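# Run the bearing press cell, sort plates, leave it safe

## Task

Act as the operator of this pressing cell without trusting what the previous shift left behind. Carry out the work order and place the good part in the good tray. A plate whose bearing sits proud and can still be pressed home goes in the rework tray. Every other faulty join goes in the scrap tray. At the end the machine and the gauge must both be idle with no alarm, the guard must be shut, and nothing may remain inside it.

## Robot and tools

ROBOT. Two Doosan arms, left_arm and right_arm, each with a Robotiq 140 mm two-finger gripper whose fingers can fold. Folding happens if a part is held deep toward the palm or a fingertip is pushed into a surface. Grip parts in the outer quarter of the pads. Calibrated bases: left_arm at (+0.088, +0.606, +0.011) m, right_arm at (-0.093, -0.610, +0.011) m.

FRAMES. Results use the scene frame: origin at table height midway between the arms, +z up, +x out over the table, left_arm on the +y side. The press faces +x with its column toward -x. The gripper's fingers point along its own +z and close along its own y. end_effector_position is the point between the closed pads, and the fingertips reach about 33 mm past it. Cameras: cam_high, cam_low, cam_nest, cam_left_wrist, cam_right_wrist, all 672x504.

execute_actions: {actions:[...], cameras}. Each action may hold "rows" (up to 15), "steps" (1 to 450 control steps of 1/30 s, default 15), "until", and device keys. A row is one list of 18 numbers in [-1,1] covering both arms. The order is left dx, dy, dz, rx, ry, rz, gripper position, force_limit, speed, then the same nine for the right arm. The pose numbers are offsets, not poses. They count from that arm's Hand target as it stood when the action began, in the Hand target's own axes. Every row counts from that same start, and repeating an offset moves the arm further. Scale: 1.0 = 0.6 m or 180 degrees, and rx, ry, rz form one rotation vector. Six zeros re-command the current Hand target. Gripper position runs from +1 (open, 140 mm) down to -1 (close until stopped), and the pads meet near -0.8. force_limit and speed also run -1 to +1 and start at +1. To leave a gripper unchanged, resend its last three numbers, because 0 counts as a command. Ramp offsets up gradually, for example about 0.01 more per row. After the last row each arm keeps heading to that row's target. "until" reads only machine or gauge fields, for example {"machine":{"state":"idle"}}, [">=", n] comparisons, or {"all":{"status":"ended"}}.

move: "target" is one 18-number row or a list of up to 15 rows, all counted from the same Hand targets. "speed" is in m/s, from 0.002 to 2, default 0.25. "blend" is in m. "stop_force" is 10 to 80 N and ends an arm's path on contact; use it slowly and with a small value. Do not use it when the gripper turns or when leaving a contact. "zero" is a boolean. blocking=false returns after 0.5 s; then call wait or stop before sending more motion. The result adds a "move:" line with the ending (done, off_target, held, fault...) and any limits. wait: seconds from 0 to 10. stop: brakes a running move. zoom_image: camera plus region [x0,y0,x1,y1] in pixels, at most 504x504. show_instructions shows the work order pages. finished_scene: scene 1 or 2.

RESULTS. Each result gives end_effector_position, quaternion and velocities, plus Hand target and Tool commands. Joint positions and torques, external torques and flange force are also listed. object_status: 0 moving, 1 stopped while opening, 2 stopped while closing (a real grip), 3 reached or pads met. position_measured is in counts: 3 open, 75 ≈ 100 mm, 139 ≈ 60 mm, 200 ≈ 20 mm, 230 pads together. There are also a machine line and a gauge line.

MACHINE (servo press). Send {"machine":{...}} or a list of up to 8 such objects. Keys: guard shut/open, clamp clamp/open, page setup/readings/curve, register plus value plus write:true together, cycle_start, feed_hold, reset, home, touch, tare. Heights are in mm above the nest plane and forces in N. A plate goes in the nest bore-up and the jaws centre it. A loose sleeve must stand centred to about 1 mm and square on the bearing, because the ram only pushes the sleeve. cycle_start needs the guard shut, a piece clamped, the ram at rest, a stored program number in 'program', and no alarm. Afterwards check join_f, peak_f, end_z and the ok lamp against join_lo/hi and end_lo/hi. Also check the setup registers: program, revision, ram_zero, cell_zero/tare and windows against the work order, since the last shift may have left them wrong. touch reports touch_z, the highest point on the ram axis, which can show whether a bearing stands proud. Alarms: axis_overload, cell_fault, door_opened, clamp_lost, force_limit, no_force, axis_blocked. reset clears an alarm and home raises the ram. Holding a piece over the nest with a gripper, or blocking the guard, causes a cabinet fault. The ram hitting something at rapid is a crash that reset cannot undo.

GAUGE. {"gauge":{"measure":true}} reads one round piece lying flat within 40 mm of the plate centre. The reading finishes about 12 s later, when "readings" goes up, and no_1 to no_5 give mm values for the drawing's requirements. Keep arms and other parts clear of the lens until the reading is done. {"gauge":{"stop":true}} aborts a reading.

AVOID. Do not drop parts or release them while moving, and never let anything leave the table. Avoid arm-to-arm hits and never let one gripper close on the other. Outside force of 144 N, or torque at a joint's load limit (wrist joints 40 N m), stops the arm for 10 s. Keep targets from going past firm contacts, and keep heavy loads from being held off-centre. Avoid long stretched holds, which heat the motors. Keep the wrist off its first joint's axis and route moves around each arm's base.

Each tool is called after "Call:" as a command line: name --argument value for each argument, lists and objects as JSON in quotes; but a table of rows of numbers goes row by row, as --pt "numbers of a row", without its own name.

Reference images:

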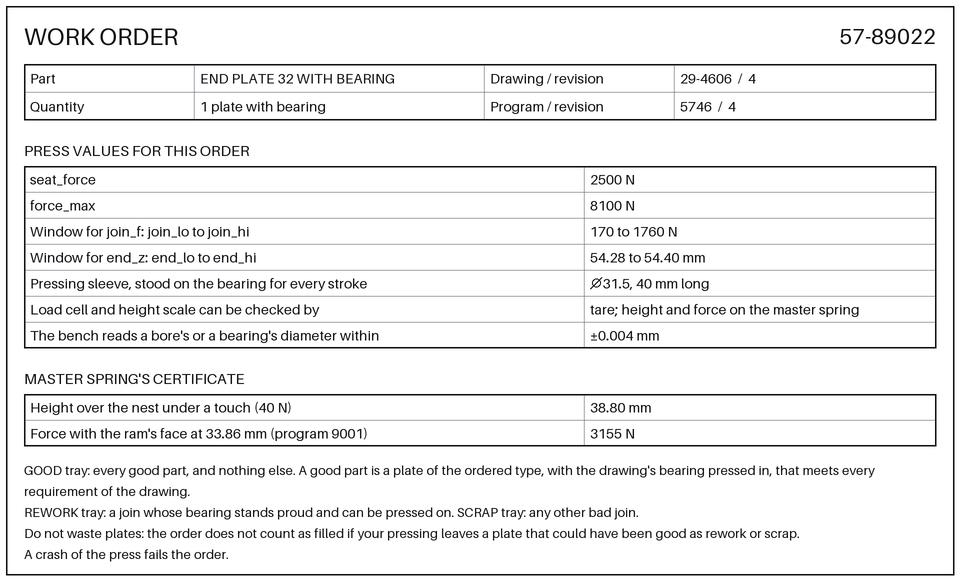

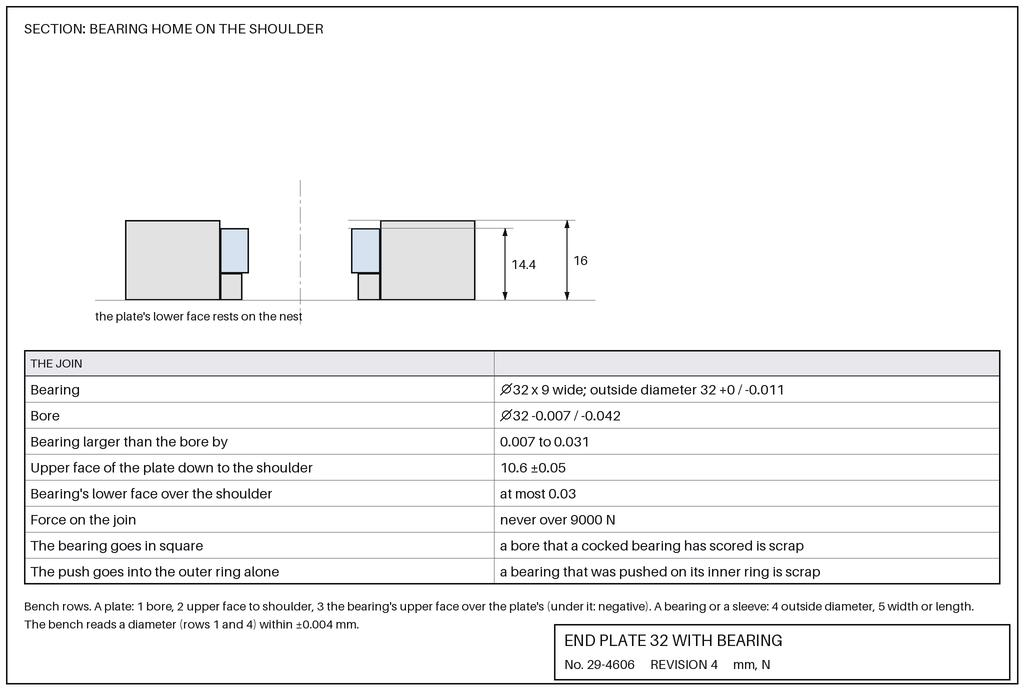

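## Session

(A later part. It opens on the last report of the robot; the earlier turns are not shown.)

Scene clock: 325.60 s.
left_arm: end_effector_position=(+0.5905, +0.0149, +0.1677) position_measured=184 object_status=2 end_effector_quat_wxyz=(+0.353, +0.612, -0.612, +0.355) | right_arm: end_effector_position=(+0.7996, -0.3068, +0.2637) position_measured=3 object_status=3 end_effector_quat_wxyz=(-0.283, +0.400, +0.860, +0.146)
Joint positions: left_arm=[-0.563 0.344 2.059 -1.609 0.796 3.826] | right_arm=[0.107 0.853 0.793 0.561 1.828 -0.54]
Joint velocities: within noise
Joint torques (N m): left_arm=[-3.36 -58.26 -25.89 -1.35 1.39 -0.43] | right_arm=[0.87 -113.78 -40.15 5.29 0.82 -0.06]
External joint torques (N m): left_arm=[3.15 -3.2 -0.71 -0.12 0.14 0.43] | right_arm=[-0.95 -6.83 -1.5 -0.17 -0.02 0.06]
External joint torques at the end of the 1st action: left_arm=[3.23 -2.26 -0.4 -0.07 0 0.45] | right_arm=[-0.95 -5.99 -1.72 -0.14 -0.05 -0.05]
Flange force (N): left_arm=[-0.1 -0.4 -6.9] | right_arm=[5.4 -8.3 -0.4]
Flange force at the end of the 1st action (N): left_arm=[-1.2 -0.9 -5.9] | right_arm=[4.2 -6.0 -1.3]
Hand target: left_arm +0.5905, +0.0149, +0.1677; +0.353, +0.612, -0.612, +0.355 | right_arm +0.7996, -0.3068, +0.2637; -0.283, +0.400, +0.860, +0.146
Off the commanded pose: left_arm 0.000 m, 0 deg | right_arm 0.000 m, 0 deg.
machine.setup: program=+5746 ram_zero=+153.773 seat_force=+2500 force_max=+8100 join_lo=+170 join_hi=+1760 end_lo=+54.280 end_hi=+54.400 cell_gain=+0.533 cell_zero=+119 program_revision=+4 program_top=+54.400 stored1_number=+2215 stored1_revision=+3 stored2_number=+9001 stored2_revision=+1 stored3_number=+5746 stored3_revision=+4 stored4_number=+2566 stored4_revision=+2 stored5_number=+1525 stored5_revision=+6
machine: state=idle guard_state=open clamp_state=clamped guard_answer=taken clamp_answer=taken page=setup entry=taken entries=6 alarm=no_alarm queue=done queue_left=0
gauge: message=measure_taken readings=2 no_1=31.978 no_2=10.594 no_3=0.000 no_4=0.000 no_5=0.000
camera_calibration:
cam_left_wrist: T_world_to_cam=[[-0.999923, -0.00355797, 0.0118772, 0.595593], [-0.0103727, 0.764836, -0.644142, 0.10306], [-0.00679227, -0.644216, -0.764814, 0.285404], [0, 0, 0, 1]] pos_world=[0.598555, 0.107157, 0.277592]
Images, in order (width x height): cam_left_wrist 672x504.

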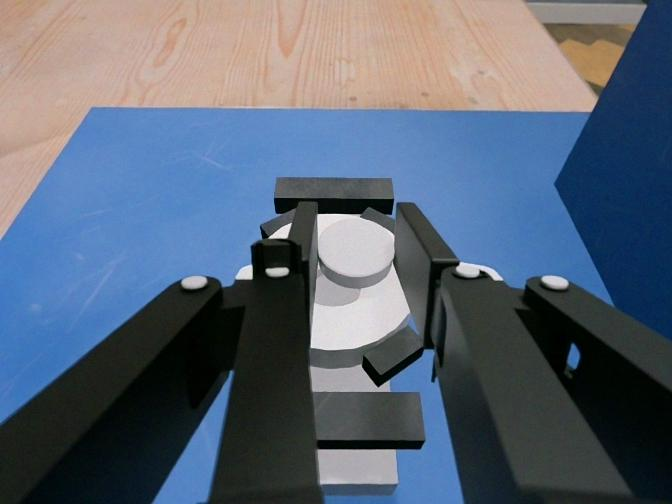

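Call:
move --pt "0.0173 0 -0.01 0 0 0 -1 -0.2 -1 0 0 0 0 0 0 1 1 1" --pt "0.0109 -0.0152 -0.0211 0 0 0 -1 -0.2 -1 0 0 0 0 0 0 1 1 1" --pt "-0.0031 -0.0152 -0.0130 0 0 0 -1 -0.2 -1 0 0 0 0 0 0 1 1 1" --speed 0.025 --cameras '[]'

Call:
execute_actions --actions '[]' --cameras '["cam_left_wrist"]'

Call:
zoom_image --camera "cam_left_wrist" --region '[306, 200, 406, 300]'

Scene clock: 331.37 s.
left_arm: end_effector_position=(+0.5996, +0.0226, +0.1701) position_measured=184 object_status=2 end_effector_quat_wxyz=(+0.353, +0.612, -0.612, +0.355) | right_arm: end_effector_position=(+0.7996, -0.3068, +0.2637) position_measured=3 object_status=3 end_effector_quat_wxyz=(-0.283, +0.400, +0.860, +0.146)
Joint positions: left_arm=[-0.544 0.346 2.05 -1.587 0.809 3.815] | right_arm=[0.107 0.853 0.793 0.561 1.828 -0.54]
Joint velocities: within noise
Joint torques (N m): left_arm=[-3 -59.43 -26.56 -1.44 1.61 -0.39] | right_arm=[0.69 -113.88 -40.04 5.27 0.82 -0.06]
External joint torques (N m): left_arm=[2.91 -2.77 -0.34 0 -0.09 0.39] | right_arm=[-0.8 -6.77 -1.62 -0.14 -0.02 0.06]
Flange force (N): left_arm=[-0.3 0.1 -6.3] | right_arm=[5.3 -7.6 -0.7]
Hand target: left_arm +0.5996, +0.0226, +0.1700; +0.353, +0.612, -0.612, +0.355 | right_arm +0.7996, -0.3068, +0.2637; -0.283, +0.400, +0.860, +0.146
Off the commanded pose: left_arm 0.000 m, 0 deg | right_arm 0.000 m, 0 deg.
machine.setup: program=+5746 ram_zero=+153.773 seat_force=+2500 force_max=+8100 join_lo=+170 join_hi=+1760 end_lo=+54.280 end_hi=+54.400 cell_gain=+0.533 cell_zero=+119 program_revision=+4 program_top=+54.400 stored1_number=+2215 stored1_revision=+3 stored2_number=+9001 stored2_revision=+1 stored3_number=+5746 stored3_revision=+4 stored4_number=+2566 stored4_revision=+2 stored5_number=+1525 stored5_revision=+6
machine: state=idle guard_state=open clamp_state=clamped guard_answer=taken clamp_answer=taken page=setup entry=taken entries=6 alarm=no_alarm queue=done queue_left=0
gauge: message=measure_taken readings=2 no_1=31.978 no_2=10.594 no_3=0.000 no_4=0.000 no_5=0.000
move: done
No camera images: "cameras" was empty.

Scene clock: 331.37 s.
left_arm: end_effector_position=(+0.5996, +0.0226, +0.1701) position_measured=184 object_status=2 end_effector_quat_wxyz=(+0.353, +0.612, -0.612, +0.355) | right_arm: end_effector_position=(+0.7996, -0.3068, +0.2637) position_measured=3 object_status=3 end_effector_quat_wxyz=(-0.283, +0.400, +0.860, +0.146)
Joint positions: left_arm=[-0.544 0.346 2.05 -1.587 0.809 3.815] | right_arm=[0.107 0.853 0.793 0.561 1.828 -0.54]
Joint velocities: within noise
Joint torques (N m): left_arm=[-3 -59.43 -26.56 -1.44 1.61 -0.39] | right_arm=[0.69 -113.88 -40.04 5.27 0.82 -0.06]
External joint torques (N m): left_arm=[2.91 -2.77 -0.34 0 -0.09 0.39] | right_arm=[-0.8 -6.77 -1.62 -0.14 -0.02 0.06]
Flange force (N): left_arm=[-0.3 0.1 -6.3] | right_arm=[5.3 -7.6 -0.7]
Hand target: left_arm +0.5996, +0.0226, +0.1700; +0.353, +0.612, -0.612, +0.355 | right_arm +0.7996, -0.3068, +0.2637; -0.283, +0.400, +0.860, +0.146
Tool commands: left_gripper/position=-1.0 left_gripper/force_limit=-0.2 left_gripper/speed=-1.0 right_gripper/position=+1.0 right_gripper/force_limit=+1.0 right_gripper/speed=+1.0
Off the commanded pose: left_arm 0.000 m, 0 deg | right_arm 0.000 m, 0 deg.
machine.setup: program=+5746 ram_zero=+153.773 seat_force=+2500 force_max=+8100 join_lo=+170 join_hi=+1760 end_lo=+54.280 end_hi=+54.400 cell_gain=+0.533 cell_zero=+119 program_revision=+4 program_top=+54.400 stored1_number=+2215 stored1_revision=+3 stored2_number=+9001 stored2_revision=+1 stored3_number=+5746 stored3_revision=+4 stored4_number=+2566 stored4_revision=+2 stored5_number=+1525 stored5_revision=+6
machine: state=idle guard_state=open clamp_state=clamped guard_answer=taken clamp_answer=taken page=setup entry=taken entries=6 alarm=no_alarm queue=done queue_left=0
gauge: message=measure_taken readings=2 no_1=31.978 no_2=10.594 no_3=0.000 no_4=0.000 no_5=0.000
camera_calibration:
cam_left_wrist: T_world_to_cam=[[-0.999923, -0.00355797, 0.0118772, 0.604692], [-0.0103727, 0.764836, -0.644142, 0.0987471], [-0.00679227, -0.644216, -0.764814, 0.292185], [0, 0, 0, 1]] pos_world=[0.607655, 0.114857, 0.279892]
Images, in order (width x height): cam_left_wrist 672x504.

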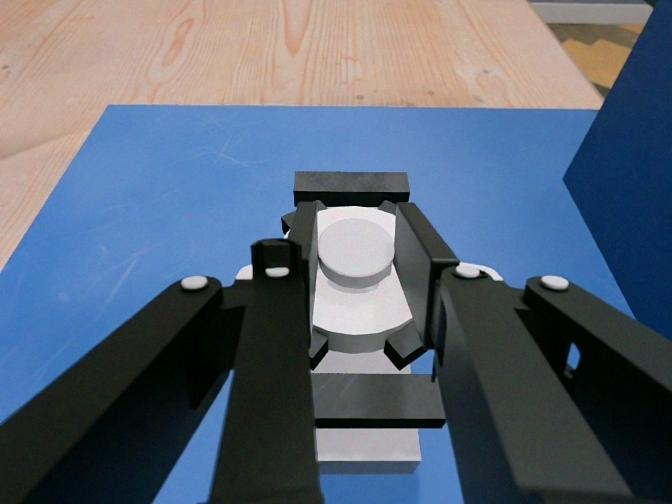

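Scaled by 5.040.

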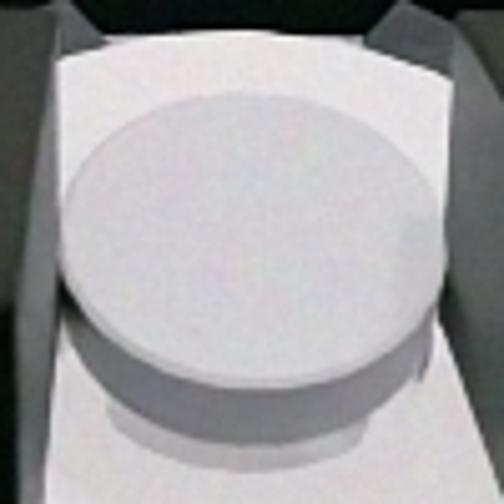

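Call:
move --target '[-0.0101,0,0.0058,0,0,0,-1,-0.2,-1,0,0,0,0,0,0,1,1,1]' --speed 0.003 --stop_force 10 --cameras '[]'

Call:
execute_actions --actions '[{"rows":[[0.0004,0,-0.0002,0,0,0,-1,-0.2,-1,0,0,0,0,0,0,1,1,1]],"steps":15},{"rows":[[0,0,0,0,0,0,-0.2,0.1,-1,0,0,0,0,0,0,1,1,1]],"steps":50}]' --cameras '["cam_left_wrist","cam_low"]'

Call:
zoom_image --camera "cam_left_wrist" --region '[306, 200, 406, 300]'

Call:
zoom_image --camera "cam_low" --region '[430, 150, 530, 230]'

Scene clock: 333.20 s.
left_arm: end_effector_position=(+0.5996, +0.0226, +0.1668) position_measured=184 object_status=2 end_effector_quat_wxyz=(+0.353, +0.612, -0.612, +0.355) | right_arm: end_effector_position=(+0.7996, -0.3068, +0.2637) position_measured=3 object_status=3 end_effector_quat_wxyz=(-0.283, +0.400, +0.860, +0.146)
Joint positions: left_arm=[-0.544 0.351 2.051 -1.594 0.809 3.824] | right_arm=[0.107 0.853 0.793 0.561 1.828 -0.54]
Joint velocities: within noise
Joint torques (N m): left_arm=[-4.39 -49.32 -21.24 0.16 -1.03 -0.4] | right_arm=[0.96 -114.32 -39.89 5.32 0.8 -0.11]
External joint torques (N m): left_arm=[4.34 -13.16 -5.44 -1.61 2.57 0.4] | right_arm=[-1.06 -5.85 -1.59 -0.22 0 0.11]
Flange force (N): left_arm=[9.2 1.7 -17.4] | right_arm=[4.2 -6.0 -1.3]
Hand target: left_arm +0.5996, +0.0226, +0.1668; +0.353, +0.612, -0.612, +0.355 (not the last commanded pose) | right_arm +0.7996, -0.3068, +0.2637; -0.283, +0.400, +0.860, +0.146
Off the commanded pose: left_arm 0.004 m, 0 deg | right_arm 0.000 m, 0 deg.
machine.setup: program=+5746 ram_zero=+153.773 seat_force=+2500 force_max=+8100 join_lo=+170 join_hi=+1760 end_lo=+54.280 end_hi=+54.400 cell_gain=+0.533 cell_zero=+119 program_revision=+4 program_top=+54.400 stored1_number=+2215 stored1_revision=+3 stored2_number=+9001 stored2_revision=+1 stored3_number=+5746 stored3_revision=+4 stored4_number=+2566 stored4_revision=+2 stored5_number=+1525 stored5_revision=+6
machine: state=idle guard_state=open clamp_state=clamped guard_answer=taken clamp_answer=taken page=setup entry=taken entries=6 alarm=no_alarm queue=done queue_left=0
gauge: message=measure_taken readings=2 no_1=31.978 no_2=10.594 no_3=0.000 no_4=0.000 no_5=0.000
move: contact (left_arm)
No camera images: "cameras" was empty.

Scene clock: 335.57 s.
left_arm: end_effector_position=(+0.5996, +0.0226, +0.1671) position_measured=154 object_status=3 end_effector_quat_wxyz=(+0.353, +0.612, -0.612, +0.355) | right_arm: end_effector_position=(+0.7996, -0.3068, +0.2637) position_measured=3 object_status=3 end_effector_quat_wxyz=(-0.283, +0.400, +0.860, +0.146)
Joint positions: left_arm=[-0.544 0.35 2.051 -1.593 0.809 3.823] | right_arm=[0.107 0.853 0.793 0.561 1.828 -0.54]
Joint velocities: within noise
Joint torques (N m): left_arm=[-2.92 -59.81 -26.4 -1.41 1.53 -0.47] | right_arm=[0.26 -113.62 -40.04 5.27 0.88 -0.08]
External joint torques (N m): left_arm=[2.67 -1.96 -0.18 -0.03 -0.01 0.47] | right_arm=[-0.37 -6.34 -1.39 -0.17 -0.08 0.08]
External joint torques at the end of the 1st action: left_arm=[3.13 -9.1 -3.17 -0.86 1.74 0.4] | right_arm=[-0.96 -5.53 -1.5 -0.13 -0.08 0.11]
Flange force (N): left_arm=[-1.2 -0.3 -5.1] | right_arm=[5.4 -7.4 0.0]
Flange force at the end of the 1st action (N): left_arm=[5.7 1.8 -12.7] | right_arm=[4.0 -5.8 -1.0]
Hand target: left_arm +0.5996, +0.0226, +0.1671; +0.353, +0.612, -0.612, +0.355 | right_arm +0.7996, -0.3068, +0.2637; -0.283, +0.400, +0.860, +0.146
Off the commanded pose: left_arm 0.000 m, 0 deg | right_arm 0.000 m, 0 deg.
machine.setup: program=+5746 ram_zero=+153.773 seat_force=+2500 force_max=+8100 join_lo=+170 join_hi=+1760 end_lo=+54.280 end_hi=+54.400 cell_gain=+0.533 cell_zero=+119 program_revision=+4 program_top=+54.400 stored1_number=+2215 stored1_revision=+3 stored2_number=+9001 stored2_revision=+1 stored3_number=+5746 stored3_revision=+4 stored4_number=+2566 stored4_revision=+2 stored5_number=+1525 stored5_revision=+6
machine: state=idle guard_state=open clamp_state=clamped guard_answer=taken clamp_answer=taken page=setup entry=taken entries=6 alarm=no_alarm queue=done queue_left=0
gauge: message=measure_taken readings=2 no_1=31.978 no_2=10.594 no_3=0.000 no_4=0.000 no_5=0.000
camera_calibration:
cam_left_wrist: T_world_to_cam=[[-0.999923, -0.00355628, 0.0118778, 0.604728], [-0.0103727, 0.764745, -0.64425, 0.0968549], [-0.00679234, -0.644323, -0.764723, 0.289878], [0, 0, 0, 1]] pos_world=[0.607655, 0.114856, 0.276892]
Images, in order (width x height): cam_low 672x504, cam_left_wrist 672x504.

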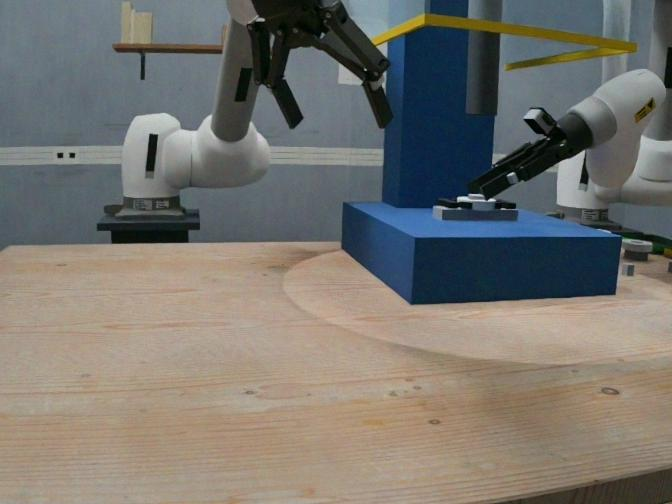

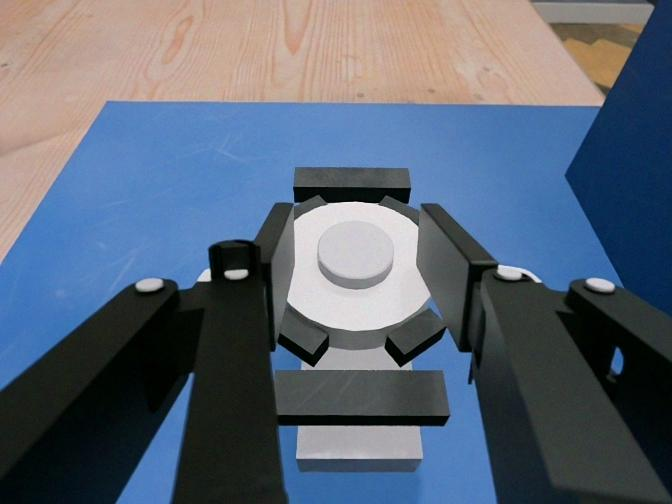

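Scaled by 5.040.

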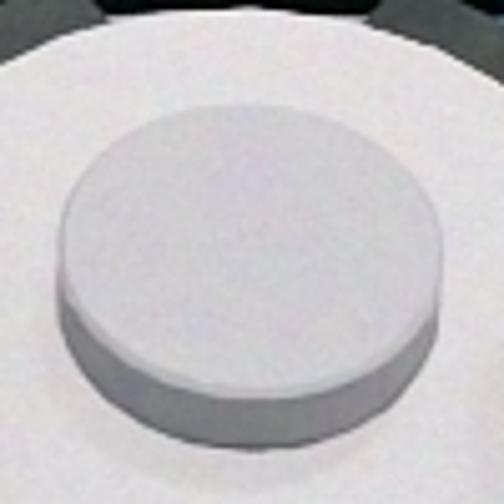

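Scaled by 5.040.

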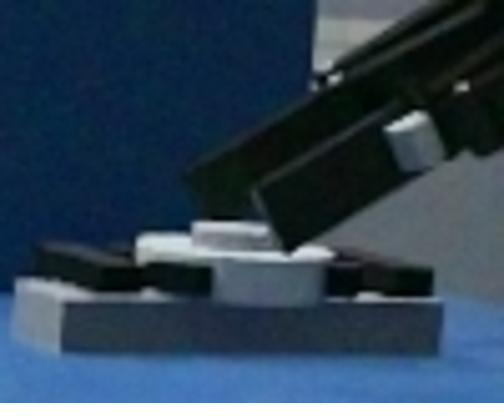

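Call:
move --pt "0 0 -0.333 0 0 0 -0.2 0.1 -1 0 0 0 0 0 0 1 1 1" --pt "-0.1224 -0.2 -0.655 0.2887 0 -0.1667 -0.2 0.1 -1 0 0 0 0 0 0 1 1 1" --blend 0.03 --cameras '["cam_left_wrist","cam_nest","cam_high"]'

Call:
zoom_image --camera "cam_nest" --region '[300, 170, 420, 260]'

Scene clock: 339.43 s.
left_arm: end_effector_position=(+0.7193, +0.3999, +0.2996) position_measured=154 object_status=3 end_effector_quat_wxyz=(+0.130, +0.836, -0.224, +0.484) | right_arm: end_effector_position=(+0.7996, -0.3068, +0.2637) position_measured=3 object_status=3 end_effector_quat_wxyz=(-0.283, +0.400, +0.860, +0.146)
Joint positions: left_arm=[-0.212 -0.125 2.291 -1.803 0.243 3.518] | right_arm=[0.107 0.853 0.793 0.561 1.828 -0.54]
Joint velocities: within noise
Joint torques (N m): left_arm=[-2.84 -20.04 -34.41 -1.3 0.89 -0.39] | right_arm=[0.67 -114.01 -39.96 5.27 0.88 -0.06]
External joint torques (N m): left_arm=[2.68 -1.8 -0.57 -0.08 0.01 0.39] | right_arm=[-0.86 -5.91 -1.51 -0.16 -0.09 0.06]
Flange force (N): left_arm=[0.0 0.0 0.0] | right_arm=[4.5 -6.5 -0.8]
Hand target: left_arm +0.7193, +0.3999, +0.2996; +0.130, +0.836, -0.224, +0.484 | right_arm +0.7996, -0.3068, +0.2637; -0.283, +0.400, +0.860, +0.146
Off the commanded pose: left_arm 0.000 m, 0 deg | right_arm 0.000 m, 0 deg.
machine.setup: program=+5746 ram_zero=+153.773 seat_force=+2500 force_max=+8100 join_lo=+170 join_hi=+1760 end_lo=+54.280 end_hi=+54.400 cell_gain=+0.533 cell_zero=+119 program_revision=+4 program_top=+54.400 stored1_number=+2215 stored1_revision=+3 stored2_number=+9001 stored2_revision=+1 stored3_number=+5746 stored3_revision=+4 stored4_number=+2566 stored4_revision=+2 stored5_number=+1525 stored5_revision=+6
machine: state=idle guard_state=open clamp_state=clamped guard_answer=taken clamp_answer=taken page=setup entry=taken entries=6 alarm=no_alarm queue=done queue_left=0
gauge: message=measure_taken readings=2 no_1=31.978 no_2=10.594 no_3=0.000 no_4=0.000 no_5=0.000
move: done
camera_calibration:
cam_left_wrist: T_world_to_cam=[[-0.496824, -0.867736, 0.0141359, 0.707179], [-0.667781, 0.371835, -0.644831, 0.525178], [0.554286, -0.329807, -0.764195, 0.105652], [0, 0, 0, 1]] pos_world=[0.643486, 0.45321, 0.409393]
Images, in order (width x height): cam_high 672x504, cam_nest 672x504, cam_left_wrist 672x504.

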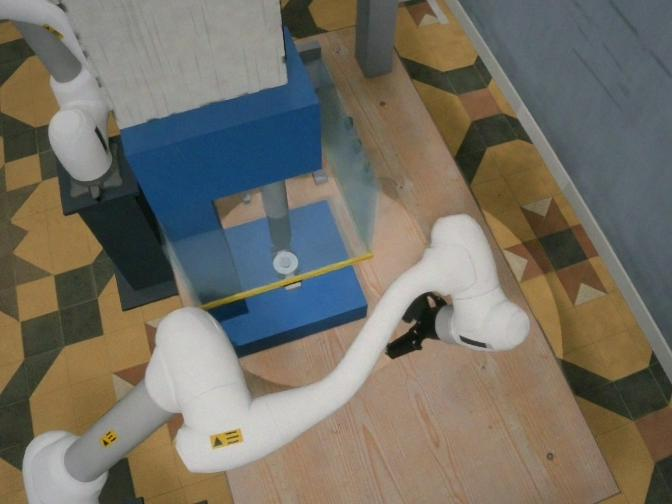

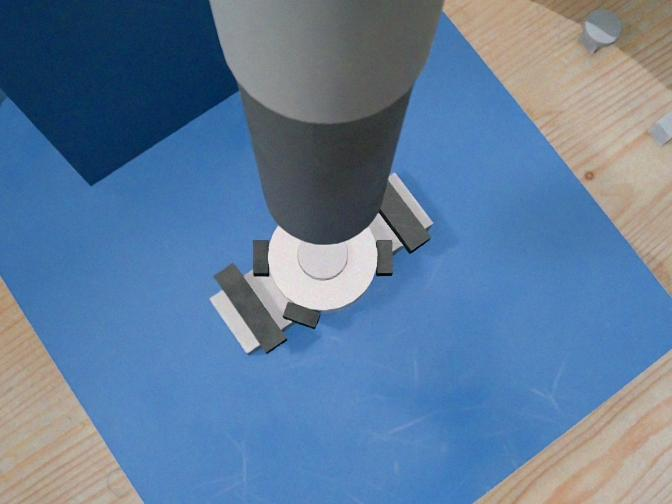

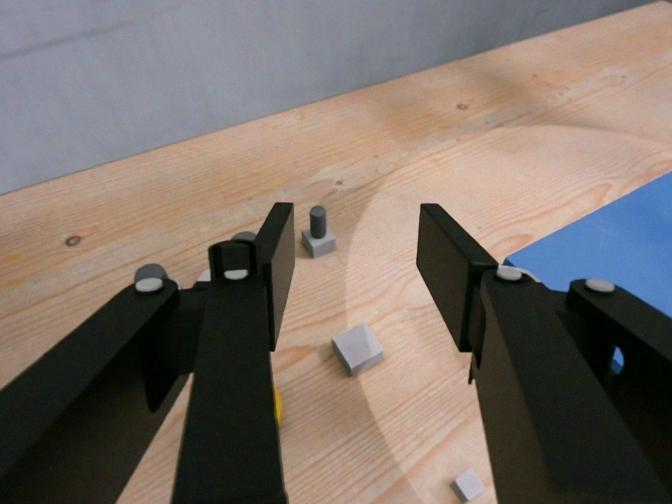

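Scaled by 4.200.

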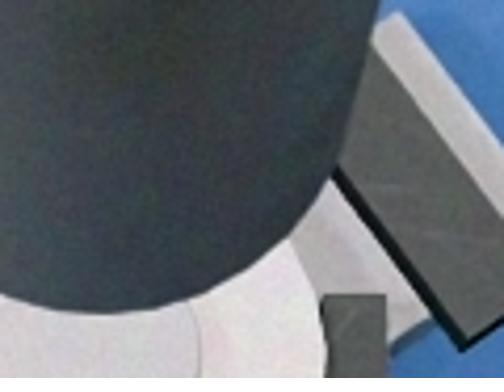

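Call:
move --target '[-0.02,-0.17,-0.035,0,0,0,-0.2,0.1,-1,0,0,0,0,0,0,1,1,1]' --cameras '["cam_left_wrist"]'

Call:
zoom_image --camera "cam_left_wrist" --region '[270, 120, 470, 270]'

Scene clock: 340.57 s.
left_arm: end_effector_position=(+0.7494, +0.5003, +0.2996) position_measured=154 object_status=3 end_effector_quat_wxyz=(+0.130, +0.836, -0.224, +0.484) | right_arm: end_effector_position=(+0.7996, -0.3068, +0.2637) position_measured=3 object_status=3 end_effector_quat_wxyz=(-0.283, +0.400, +0.860, +0.146)
Joint positions: left_arm=[0.048 -0.079 2.251 -1.598 0.457 3.457] | right_arm=[0.107 0.853 0.793 0.561 1.828 -0.54]
Joint velocities: within noise
Joint torques (N m): left_arm=[-2.96 -24.23 -33.78 -0.97 0.83 -0.46] | right_arm=[0.68 -114.16 -40.06 5.3 0.85 -0.02]
External joint torques (N m): left_arm=[2.86 -2.33 -0.75 -0.16 -0.06 0.46] | right_arm=[-0.8 -6.92 -1.83 -0.15 -0.05 0.02]
Flange force (N): left_arm=[0.0 0.0 0.0] | right_arm=[5.3 -7.3 -1.0]
Hand target: left_arm +0.7494, +0.5003, +0.2996; +0.130, +0.836, -0.224, +0.484 | right_arm +0.7996, -0.3068, +0.2637; -0.283, +0.400, +0.860, +0.146
Off the commanded pose: left_arm 0.000 m, 0 deg | right_arm 0.000 m, 0 deg.
machine.setup: program=+5746 ram_zero=+153.773 seat_force=+2500 force_max=+8100 join_lo=+170 join_hi=+1760 end_lo=+54.280 end_hi=+54.400 cell_gain=+0.533 cell_zero=+119 program_revision=+4 program_top=+54.400 stored1_number=+2215 stored1_revision=+3 stored2_number=+9001 stored2_revision=+1 stored3_number=+5746 stored3_revision=+4 stored4_number=+2566 stored4_revision=+2 stored5_number=+1525 stored5_revision=+6
machine: state=idle guard_state=open clamp_state=clamped guard_answer=taken clamp_answer=taken page=setup entry=taken entries=6 alarm=no_alarm queue=done queue_left=0
gauge: message=measure_taken readings=2 no_1=31.978 no_2=10.594 no_3=0.000 no_4=0.000 no_5=0.000
move: done
camera_calibration:
cam_left_wrist: T_world_to_cam=[[-0.496774, -0.867765, 0.0141221, 0.809243], [-0.667726, 0.371761, -0.64493, 0.507926], [0.554398, -0.329814, -0.764111, 0.121898], [0, 0, 0, 1]] pos_world=[0.673586, 0.553609, 0.409293]
Images, in order (width x height): cam_left_wrist 672x504.

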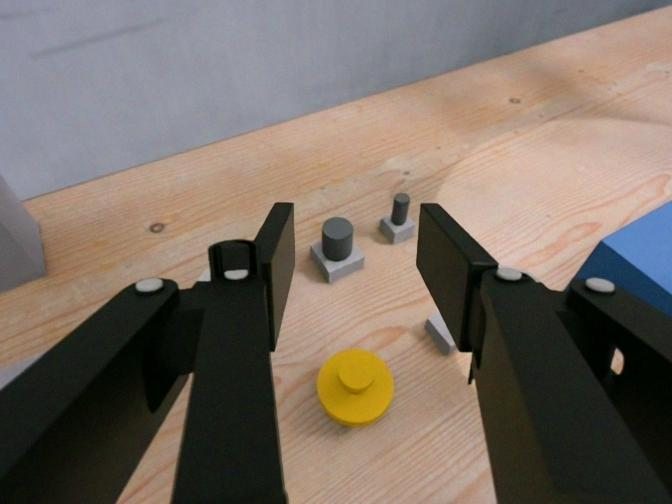

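Scaled by 2.520.

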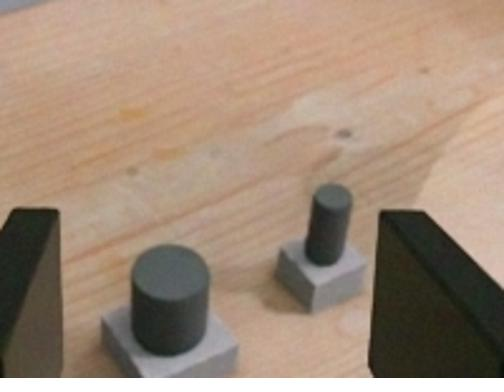

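Call:
move --target '[-0.05,-0.09,-0.0866,0,0,0,-0.2,0.1,-1,0,0,0,0,0,0,1,1,1]' --cameras '["cam_left_wrist"]'

Call:
zoom_image --camera "cam_left_wrist" --region '[270, 120, 470, 270]'

Scene clock: 341.60 s.
left_arm: end_effector_position=(+0.7244, +0.5770, +0.2995) position_measured=154 object_status=3 end_effector_quat_wxyz=(+0.130, +0.836, -0.224, +0.484) | right_arm: end_effector_position=(+0.7996, -0.3068, +0.2637) position_measured=3 object_status=3 end_effector_quat_wxyz=(-0.283, +0.400, +0.860, +0.146)
Joint positions: left_arm=[0.242 -0.096 2.266 -1.492 0.617 3.462] | right_arm=[0.107 0.853 0.793 0.561 1.828 -0.54]
Joint velocities: within noise
Joint torques (N m): left_arm=[-2.08 -21.66 -33.98 -1.05 0.86 -0.54] | right_arm=[0.98 -114.13 -40.19 5.28 0.84 0]
External joint torques (N m): left_arm=[1.98 -2.77 -0.3 -0.03 -0.08 0.54] | right_arm=[-1.16 -5.44 -1.07 -0.2 -0.04 0]
Flange force (N): left_arm=[-1.9 -0.6 -6.0] | right_arm=[4.1 -7.4 -0.1]
Hand target: left_arm +0.7244, +0.5771, +0.2995; +0.130, +0.836, -0.224, +0.484 | right_arm +0.7996, -0.3068, +0.2637; -0.283, +0.400, +0.860, +0.146
Off the commanded pose: left_arm 0.000 m, 0 deg | right_arm 0.000 m, 0 deg.
machine.setup: program=+5746 ram_zero=+153.773 seat_force=+2500 force_max=+8100 join_lo=+170 join_hi=+1760 end_lo=+54.280 end_hi=+54.400 cell_gain=+0.533 cell_zero=+119 program_revision=+4 program_top=+54.400 stored1_number=+2215 stored1_revision=+3 stored2_number=+9001 stored2_revision=+1 stored3_number=+5746 stored3_revision=+4 stored4_number=+2566 stored4_revision=+2 stored5_number=+1525 stored5_revision=+6
machine: state=idle guard_state=open clamp_state=clamped guard_answer=taken clamp_answer=taken page=setup entry=taken entries=6 alarm=no_alarm queue=done queue_left=0
gauge: message=measure_taken readings=2 no_1=31.978 no_2=10.594 no_3=0.000 no_4=0.000 no_5=0.000
move: done
camera_calibration:
cam_left_wrist: T_world_to_cam=[[-0.496831, -0.867733, 0.014066, 0.863423], [-0.667683, 0.371836, -0.644932, 0.46258], [0.554398, -0.329814, -0.764111, 0.160979], [0, 0, 0, 1]] pos_world=[0.648586, 0.63031, 0.409193]
Images, in order (width x height): cam_left_wrist 672x504.

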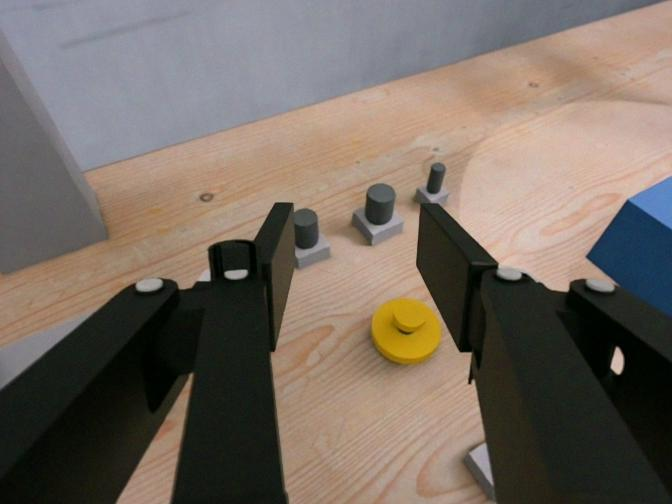

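Scaled by 2.520.

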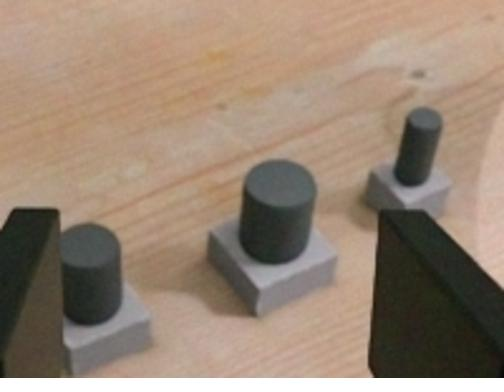

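Call:
move --target '[-0.1394,-0.069,0.380,0,0,0,-0.2,0.1,-1,0,0,0,0,0,0,1,1,1]' --speed 0.15 --cameras '["cam_left_wrist","cam_high"]'

Call:
zoom_image --camera "cam_left_wrist" --region '[270, 120, 470, 270]'

Scene clock: 344.20 s.
left_arm: end_effector_position=(+0.8802, +0.5348, +0.1134) position_measured=154 object_status=3 end_effector_quat_wxyz=(+0.130, +0.836, -0.224, +0.484) | right_arm: end_effector_position=(+0.7996, -0.3068, +0.2637) position_measured=3 object_status=3 end_effector_quat_wxyz=(-0.283, +0.400, +0.860, +0.146)
Joint positions: left_arm=[0.109 0.379 2.159 -2.138 0.613 4.127] | right_arm=[0.107 0.853 0.793 0.561 1.828 -0.54]
Joint velocities: within noise
Joint torques (N m): left_arm=[-2.99 -59.84 -22.58 -2.25 2.06 -0.29] | right_arm=[0.54 -114.02 -39.82 5.28 0.86 0]
External joint torques (N m): left_arm=[2.9 -1.54 -0.38 0.15 -0.04 0.29] | right_arm=[-0.74 -5.27 -1.43 -0.2 -0.08 0.01]
Flange force (N): left_arm=[0.0 -3.7 -4.5] | right_arm=[3.9 -5.6 -0.8]
Hand target: left_arm +0.8802, +0.5348, +0.1134; +0.130, +0.836, -0.224, +0.484 | right_arm +0.7996, -0.3068, +0.2637; -0.283, +0.400, +0.860, +0.146
Off the commanded pose: left_arm 0.000 m, 0 deg | right_arm 0.000 m, 0 deg.
machine.setup: program=+5746 ram_zero=+153.773 seat_force=+2500 force_max=+8100 join_lo=+170 join_hi=+1760 end_lo=+54.280 end_hi=+54.400 cell_gain=+0.533 cell_zero=+119 program_revision=+4 program_top=+54.400 stored1_number=+2215 stored1_revision=+3 stored2_number=+9001 stored2_revision=+1 stored3_number=+5746 stored3_revision=+4 stored4_number=+2566 stored4_revision=+2 stored5_number=+1525 stored5_revision=+6
machine: state=idle guard_state=open clamp_state=clamped guard_answer=taken clamp_answer=taken page=setup entry=taken entries=6 alarm=no_alarm queue=done queue_left=0
gauge: message=measure_taken readings=2 no_1=31.978 no_2=10.594 no_3=0.000 no_4=0.000 no_5=0.000
move: done
camera_calibration:
cam_left_wrist: T_world_to_cam=[[-0.496774, -0.867765, 0.0141221, 0.906875], [-0.667726, 0.371761, -0.64493, 0.462316], [0.554398, -0.329814, -0.764111, -0.0814826], [0, 0, 0, 1]] pos_world=[0.804386, 0.588209, 0.223093]
Images, in order (width x height): cam_high 672x504, cam_left_wrist 672x504.

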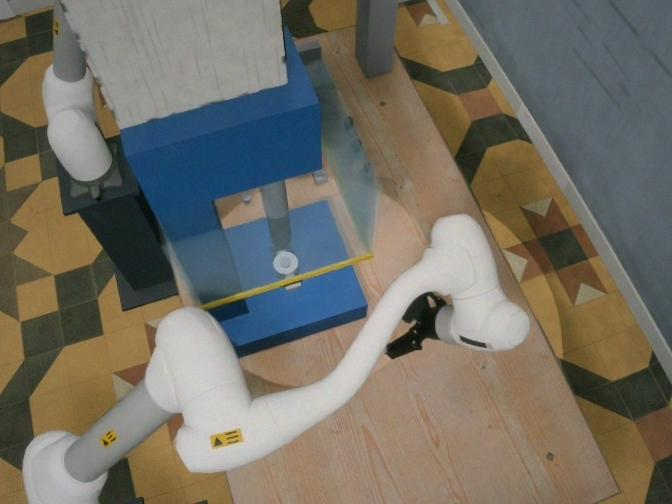

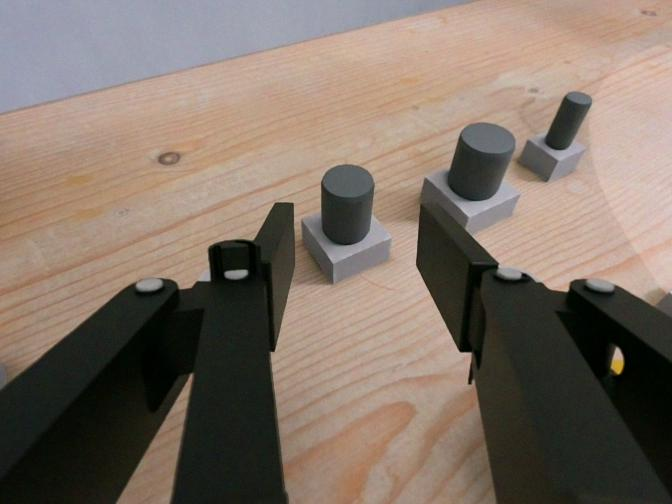

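Scaled by 2.520.

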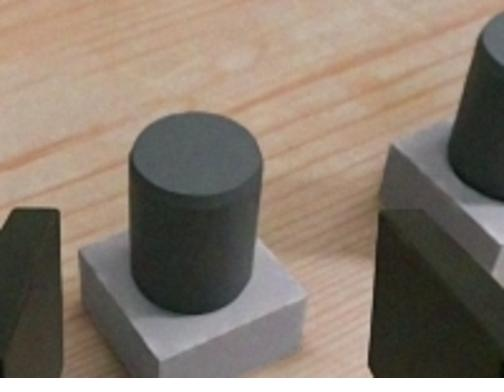

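Call:
move --target '[-0.0107,-0.0024,0.1473,0,0,0,-0.2,0.1,-1,0,0,0,0,0,0,1,1,1]' --speed 0.03 --stop_force 15 --cameras '["cam_left_wrist"]'

Call:
zoom_image --camera "cam_left_wrist" --region '[270, 150, 470, 300]'

Scene clock: 348.27 s.
left_arm: end_effector_position=(+0.9445, +0.4994, +0.0638) position_measured=154 object_status=3 end_effector_quat_wxyz=(+0.130, +0.836, -0.224, +0.484) | right_arm: end_effector_position=(+0.7996, -0.3068, +0.2637) position_measured=3 object_status=3 end_effector_quat_wxyz=(-0.283, +0.400, +0.860, +0.146)
Joint positions: left_arm=[0.043 0.52 2.057 -2.267 0.607 4.218] | right_arm=[0.107 0.853 0.793 0.561 1.828 -0.54]
Joint velocities: within noise
Joint torques (N m): left_arm=[-2.84 -70.91 -21.72 -2.05 2.14 -0.46] | right_arm=[0.43 -113.94 -40.07 5.24 0.85 -0.06]
External joint torques (N m): left_arm=[2.61 -2.87 -0.25 -0.11 0.01 0.46] | right_arm=[-0.56 -5.77 -1.26 -0.16 -0.06 0.06]
Flange force (N): left_arm=[0.6 -1.4 -5.4] | right_arm=[4.7 -6.9 -0.1]
Hand target: left_arm +0.9445, +0.4993, +0.0638; +0.130, +0.836, -0.224, +0.484 | right_arm +0.7996, -0.3068, +0.2637; -0.283, +0.400, +0.860, +0.146
Off the commanded pose: left_arm 0.000 m, 0 deg | right_arm 0.000 m, 0 deg.
machine.setup: program=+5746 ram_zero=+153.773 seat_force=+2500 force_max=+8100 join_lo=+170 join_hi=+1760 end_lo=+54.280 end_hi=+54.400 cell_gain=+0.533 cell_zero=+119 program_revision=+4 program_top=+54.400 stored1_number=+2215 stored1_revision=+3 stored2_number=+9001 stored2_revision=+1 stored3_number=+5746 stored3_revision=+4 stored4_number=+2566 stored4_revision=+2 stored5_number=+1525 stored5_revision=+6
machine: state=idle guard_state=open clamp_state=clamped guard_answer=taken clamp_answer=taken page=setup entry=taken entries=6 alarm=no_alarm queue=done queue_left=0
gauge: message=measure_taken readings=2 no_1=31.978 no_2=10.594 no_3=0.000 no_4=0.000 no_5=0.000
move: done
camera_calibration:
cam_left_wrist: T_world_to_cam=[[-0.4968, -0.86775, 0.0141595, 0.90872], [-0.6678, 0.371804, -0.64483, 0.486482], [0.554286, -0.329807, -0.764195, -0.166631], [0, 0, 0, 1]] pos_world=[0.868686, 0.55271, 0.173493]
Images, in order (width x height): cam_left_wrist 672x504.

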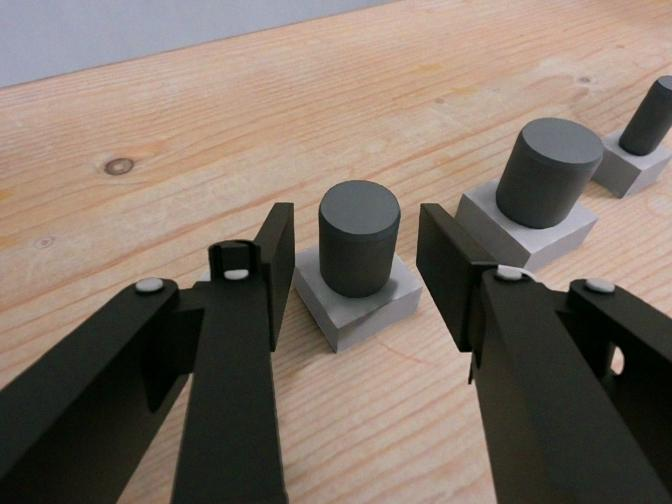

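Scaled by 2.520.

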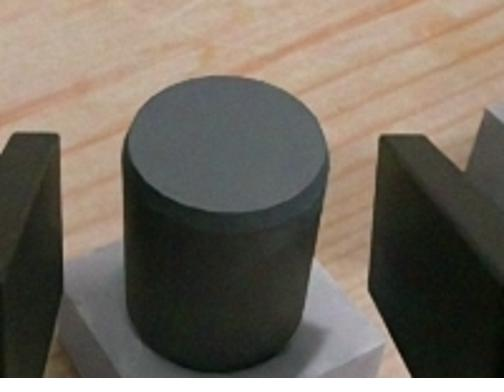

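Call:
execute_actions --actions '[{"rows":[[0.0021,0,0.0036,0,0,0,-0.2,0.1,-1,0,0,0,0,0,0,1,1,1],[0.0042,0,0.0072,0,0,0,-0.2,0.1,-1,0,0,0,0,0,0,1,1,1]],"steps":20},{"rows":[[0,0,0,0,0,0,-1,0.2,-0.9,0,0,0,0,0,0,1,1,1]],"steps":90}]' --cameras '["cam_left_wrist"]'

Call:
move --target '[0.0433,0,-0.025,0,0,0,-1,0.2,-0.9,0,0,0,0,0,0,1,1,1]' --speed 0.05 --cameras '["cam_left_wrist"]'

Call:
zoom_image --camera "cam_left_wrist" --region '[270, 150, 470, 300]'

Scene clock: 352.37 s.
left_arm: end_effector_position=(+0.9489, +0.4968, +0.0638) position_measured=186 object_status=2 end_effector_quat_wxyz=(+0.130, +0.836, -0.224, +0.484) | right_arm: end_effector_position=(+0.7996, -0.3068, +0.2637) position_measured=3 object_status=3 end_effector_quat_wxyz=(-0.283, +0.400, +0.860, +0.146)
Joint positions: left_arm=[0.039 0.524 2.048 -2.268 0.602 4.215] | right_arm=[0.107 0.853 0.793 0.561 1.828 -0.54]
Joint velocities: within noise
Joint torques (N m): left_arm=[-3.76 -67.7 -20.04 -1.79 1.29 -0.5] | right_arm=[0.31 -113.46 -40.13 5.28 0.84 -0.04]
External joint torques (N m): left_arm=[3.55 -6.36 -2 -0.37 0.85 0.5] | right_arm=[-0.5 -5.57 -0.98 -0.22 -0.06 0.04]
External joint torques at the end of the 1st action: left_arm=[3.04 -2.69 -0.21 -0.07 0.01 0.45] | right_arm=[-0.24 -6.41 -1.5 -0.18 0.05 0.05]
Flange force (N): left_arm=[3.4 -2.2 -8.7] | right_arm=[4.8 -7.6 0.5]
Flange force at the end of the 1st action (N): left_arm=[0.2 -2.2 -5.5] | right_arm=[5.4 -7.0 -0.4]
Hand target: left_arm +0.9489, +0.4968, +0.0638; +0.130, +0.836, -0.224, +0.484 | right_arm +0.7996, -0.3068, +0.2637; -0.283, +0.400, +0.860, +0.146
Off the commanded pose: left_arm 0.000 m, 0 deg | right_arm 0.000 m, 0 deg.
machine.setup: program=+5746 ram_zero=+153.773 seat_force=+2500 force_max=+8100 join_lo=+170 join_hi=+1760 end_lo=+54.280 end_hi=+54.400 cell_gain=+0.533 cell_zero=+119 program_revision=+4 program_top=+54.400 stored1_number=+2215 stored1_revision=+3 stored2_number=+9001 stored2_revision=+1 stored3_number=+5746 stored3_revision=+4 stored4_number=+2566 stored4_revision=+2 stored5_number=+1525 stored5_revision=+6
machine: state=idle guard_state=open clamp_state=clamped guard_answer=taken clamp_answer=taken page=setup entry=taken entries=6 alarm=no_alarm queue=done queue_left=0
gauge: message=measure_taken readings=2 no_1=31.978 no_2=10.594 no_3=0.000 no_4=0.000 no_5=0.000
camera_calibration:
cam_left_wrist: T_world_to_cam=[[-0.4968, -0.86775, 0.0141595, 0.908737], [-0.6678, 0.371804, -0.64483, 0.49035], [0.554286, -0.329807, -0.764195, -0.169894], [0, 0, 0, 1]] pos_world=[0.873086, 0.55021, 0.173493]
Images, in order (width x height): cam_left_wrist 672x504.

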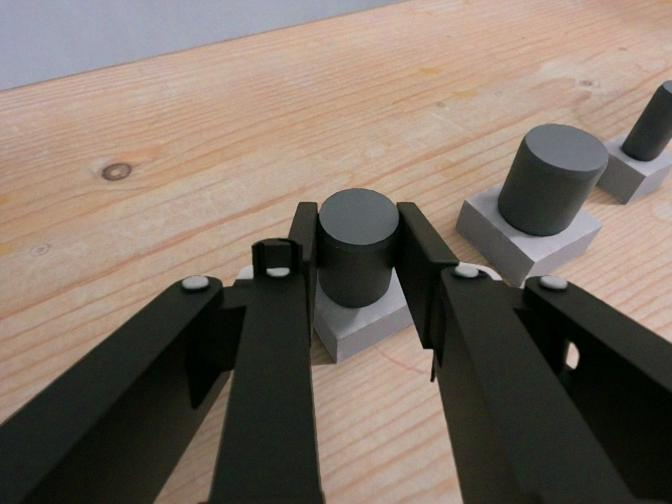

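Scene clock: 353.33 s.
left_arm: end_effector_position=(+0.9488, +0.4968, +0.0938) position_measured=186 object_status=2 end_effector_quat_wxyz=(+0.130, +0.836, -0.224, +0.484) | right_arm: end_effector_position=(+0.7996, -0.3068, +0.2637) position_measured=3 object_status=3 end_effector_quat_wxyz=(-0.283, +0.400, +0.860, +0.146)
Joint positions: left_arm=[0.039 0.479 2.041 -2.205 0.57 4.14] | right_arm=[0.107 0.853 0.793 0.561 1.828 -0.54]
Joint velocities: within noise
Joint torques (N m): left_arm=[-2.7 -71.29 -24.96 -2.4 2.64 -0.6] | right_arm=[0.91 -114.12 -39.87 5.27 0.84 -0.01]
External joint torques (N m): left_arm=[2.9 -0.41 1.13 0.2 -0.6 0.6] | right_arm=[-0.99 -6.42 -1.73 -0.16 -0.04 0.01]
Flange force (N): left_arm=[-2.5 -1.9 -3.8] | right_arm=[4.7 -6.7 -1.2]
Hand target: left_arm +0.9488, +0.4969, +0.0938; +0.130, +0.836, -0.224, +0.484 | right_arm +0.7996, -0.3068, +0.2637; -0.283, +0.400, +0.860, +0.146
Off the commanded pose: left_arm 0.000 m, 0 deg | right_arm 0.000 m, 0 deg.
machine.setup: program=+5746 ram_zero=+153.773 seat_force=+2500 force_max=+8100 join_lo=+170 join_hi=+1760 end_lo=+54.280 end_hi=+54.400 cell_gain=+0.533 cell_zero=+119 program_revision=+4 program_top=+54.400 stored1_number=+2215 stored1_revision=+3 stored2_number=+9001 stored2_revision=+1 stored3_number=+5746 stored3_revision=+4 stored4_number=+2566 stored4_revision=+2 stored5_number=+1525 stored5_revision=+6
machine: state=idle guard_state=open clamp_state=clamped guard_answer=taken clamp_answer=taken page=setup entry=taken entries=6 alarm=no_alarm queue=done queue_left=0
gauge: message=measure_taken readings=2 no_1=31.978 no_2=10.594 no_3=0.000 no_4=0.000 no_5=0.000
move: done
camera_calibration:
cam_left_wrist: T_world_to_cam=[[-0.496858, -0.867717, 0.0141035, 0.908307], [-0.667757, 0.371879, -0.644831, 0.50955], [0.554287, -0.329807, -0.764195, -0.146913], [0, 0, 0, 1]] pos_world=[0.872986, 0.55021, 0.203493]
Images, in order (width x height): cam_left_wrist 672x504.

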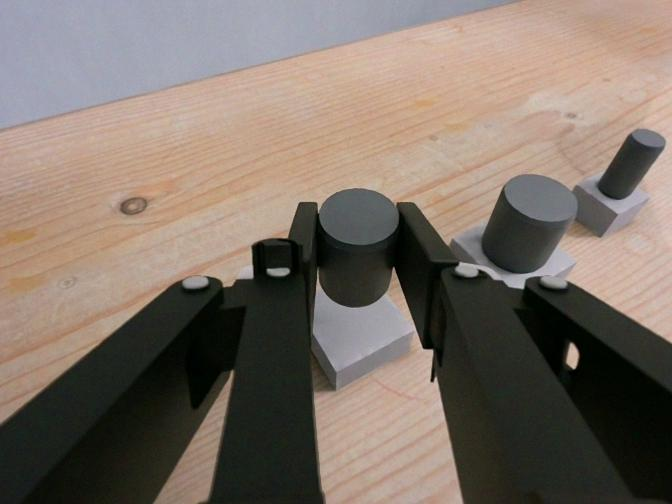

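Scaled by 2.520.

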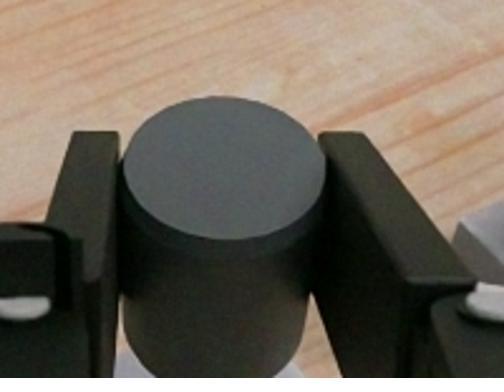

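Call:
move --pt "0.1443 0 -0.0833 0 0 0 -1 0.2 -0.9 0 0 0 0 0 0 1 1 1" --pt "0.1729 0.3303 -0.3879 -0.2887 0 0.1667 -1 0.2 -0.9 0 0 0 0 0 0 1 1 1" --speed 0.15 --blend 0.03 --cameras '["cam_left_wrist"]'

Call:
zoom_image --camera "cam_left_wrist" --region '[270, 150, 470, 300]'

Scene clock: 358.40 s.
left_arm: end_effector_position=(+0.7198, +0.4004, +0.2998) position_measured=186 object_status=2 end_effector_quat_wxyz=(+0.353, +0.612, -0.612, +0.355) | right_arm: end_effector_position=(+0.7996, -0.3068, +0.2637) position_measured=3 object_status=3 end_effector_quat_wxyz=(-0.283, +0.400, +0.860, +0.146)
Joint positions: left_arm=[0.114 0.265 1.865 -1.084 1.36 3.67] | right_arm=[0.107 0.853 0.793 0.561 1.828 -0.54]
Joint velocities: within noise
Joint torques (N m): left_arm=[-3.01 -59.9 -34.05 -0.95 1.82 -0.38] | right_arm=[0.88 -113.95 -40.12 5.27 0.89 -0.01]
External joint torques (N m): left_arm=[3.31 -1.61 0.37 0.62 -0.58 0.38] | right_arm=[-1.02 -6.3 -1.43 -0.16 -0.08 0.01]
Flange force (N): left_arm=[-2.2 3.6 -4.2] | right_arm=[4.8 -7.7 -0.4]
Hand target: left_arm +0.7198, +0.4004, +0.2998; +0.353, +0.612, -0.612, +0.355 | right_arm +0.7996, -0.3068, +0.2637; -0.283, +0.400, +0.860, +0.146
Off the commanded pose: left_arm 0.000 m, 0 deg | right_arm 0.000 m, 0 deg.
machine.setup: program=+5746 ram_zero=+153.773 seat_force=+2500 force_max=+8100 join_lo=+170 join_hi=+1760 end_lo=+54.280 end_hi=+54.400 cell_gain=+0.533 cell_zero=+119 program_revision=+4 program_top=+54.400 stored1_number=+2215 stored1_revision=+3 stored2_number=+9001 stored2_revision=+1 stored3_number=+5746 stored3_revision=+4 stored4_number=+2566 stored4_revision=+2 stored5_number=+1525 stored5_revision=+6
machine: state=idle guard_state=open clamp_state=clamped guard_answer=taken clamp_answer=taken page=setup entry=taken entries=6 alarm=no_alarm queue=done queue_left=0
gauge: message=measure_taken readings=2 no_1=31.978 no_2=10.594 no_3=0.000 no_4=0.000 no_5=0.000
move: done
camera_calibration:
cam_left_wrist: T_world_to_cam=[[-0.999924, -0.00362015, 0.0118013, 0.724649], [-0.0103728, 0.764695, -0.644309, -0.105279], [-0.00669193, -0.644382, -0.764674, 0.635533], [0, 0, 0, 1]] pos_world=[0.727755, 0.492656, 0.409592]
Images, in order (width x height): cam_left_wrist 672x504.

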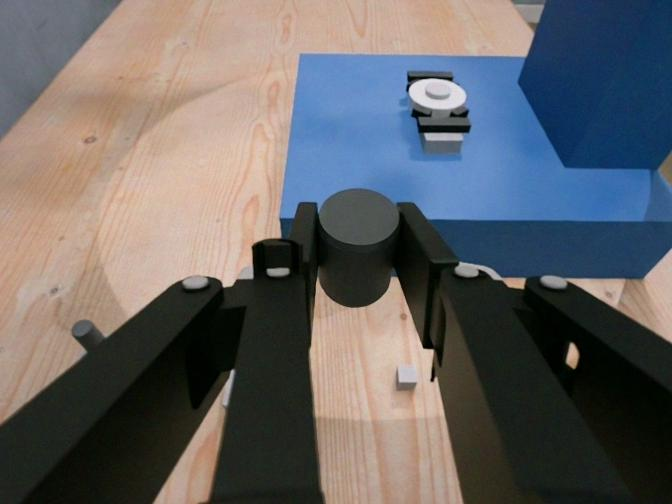

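Scaled by 2.520.

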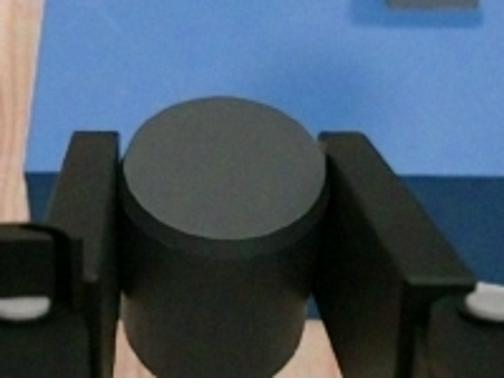

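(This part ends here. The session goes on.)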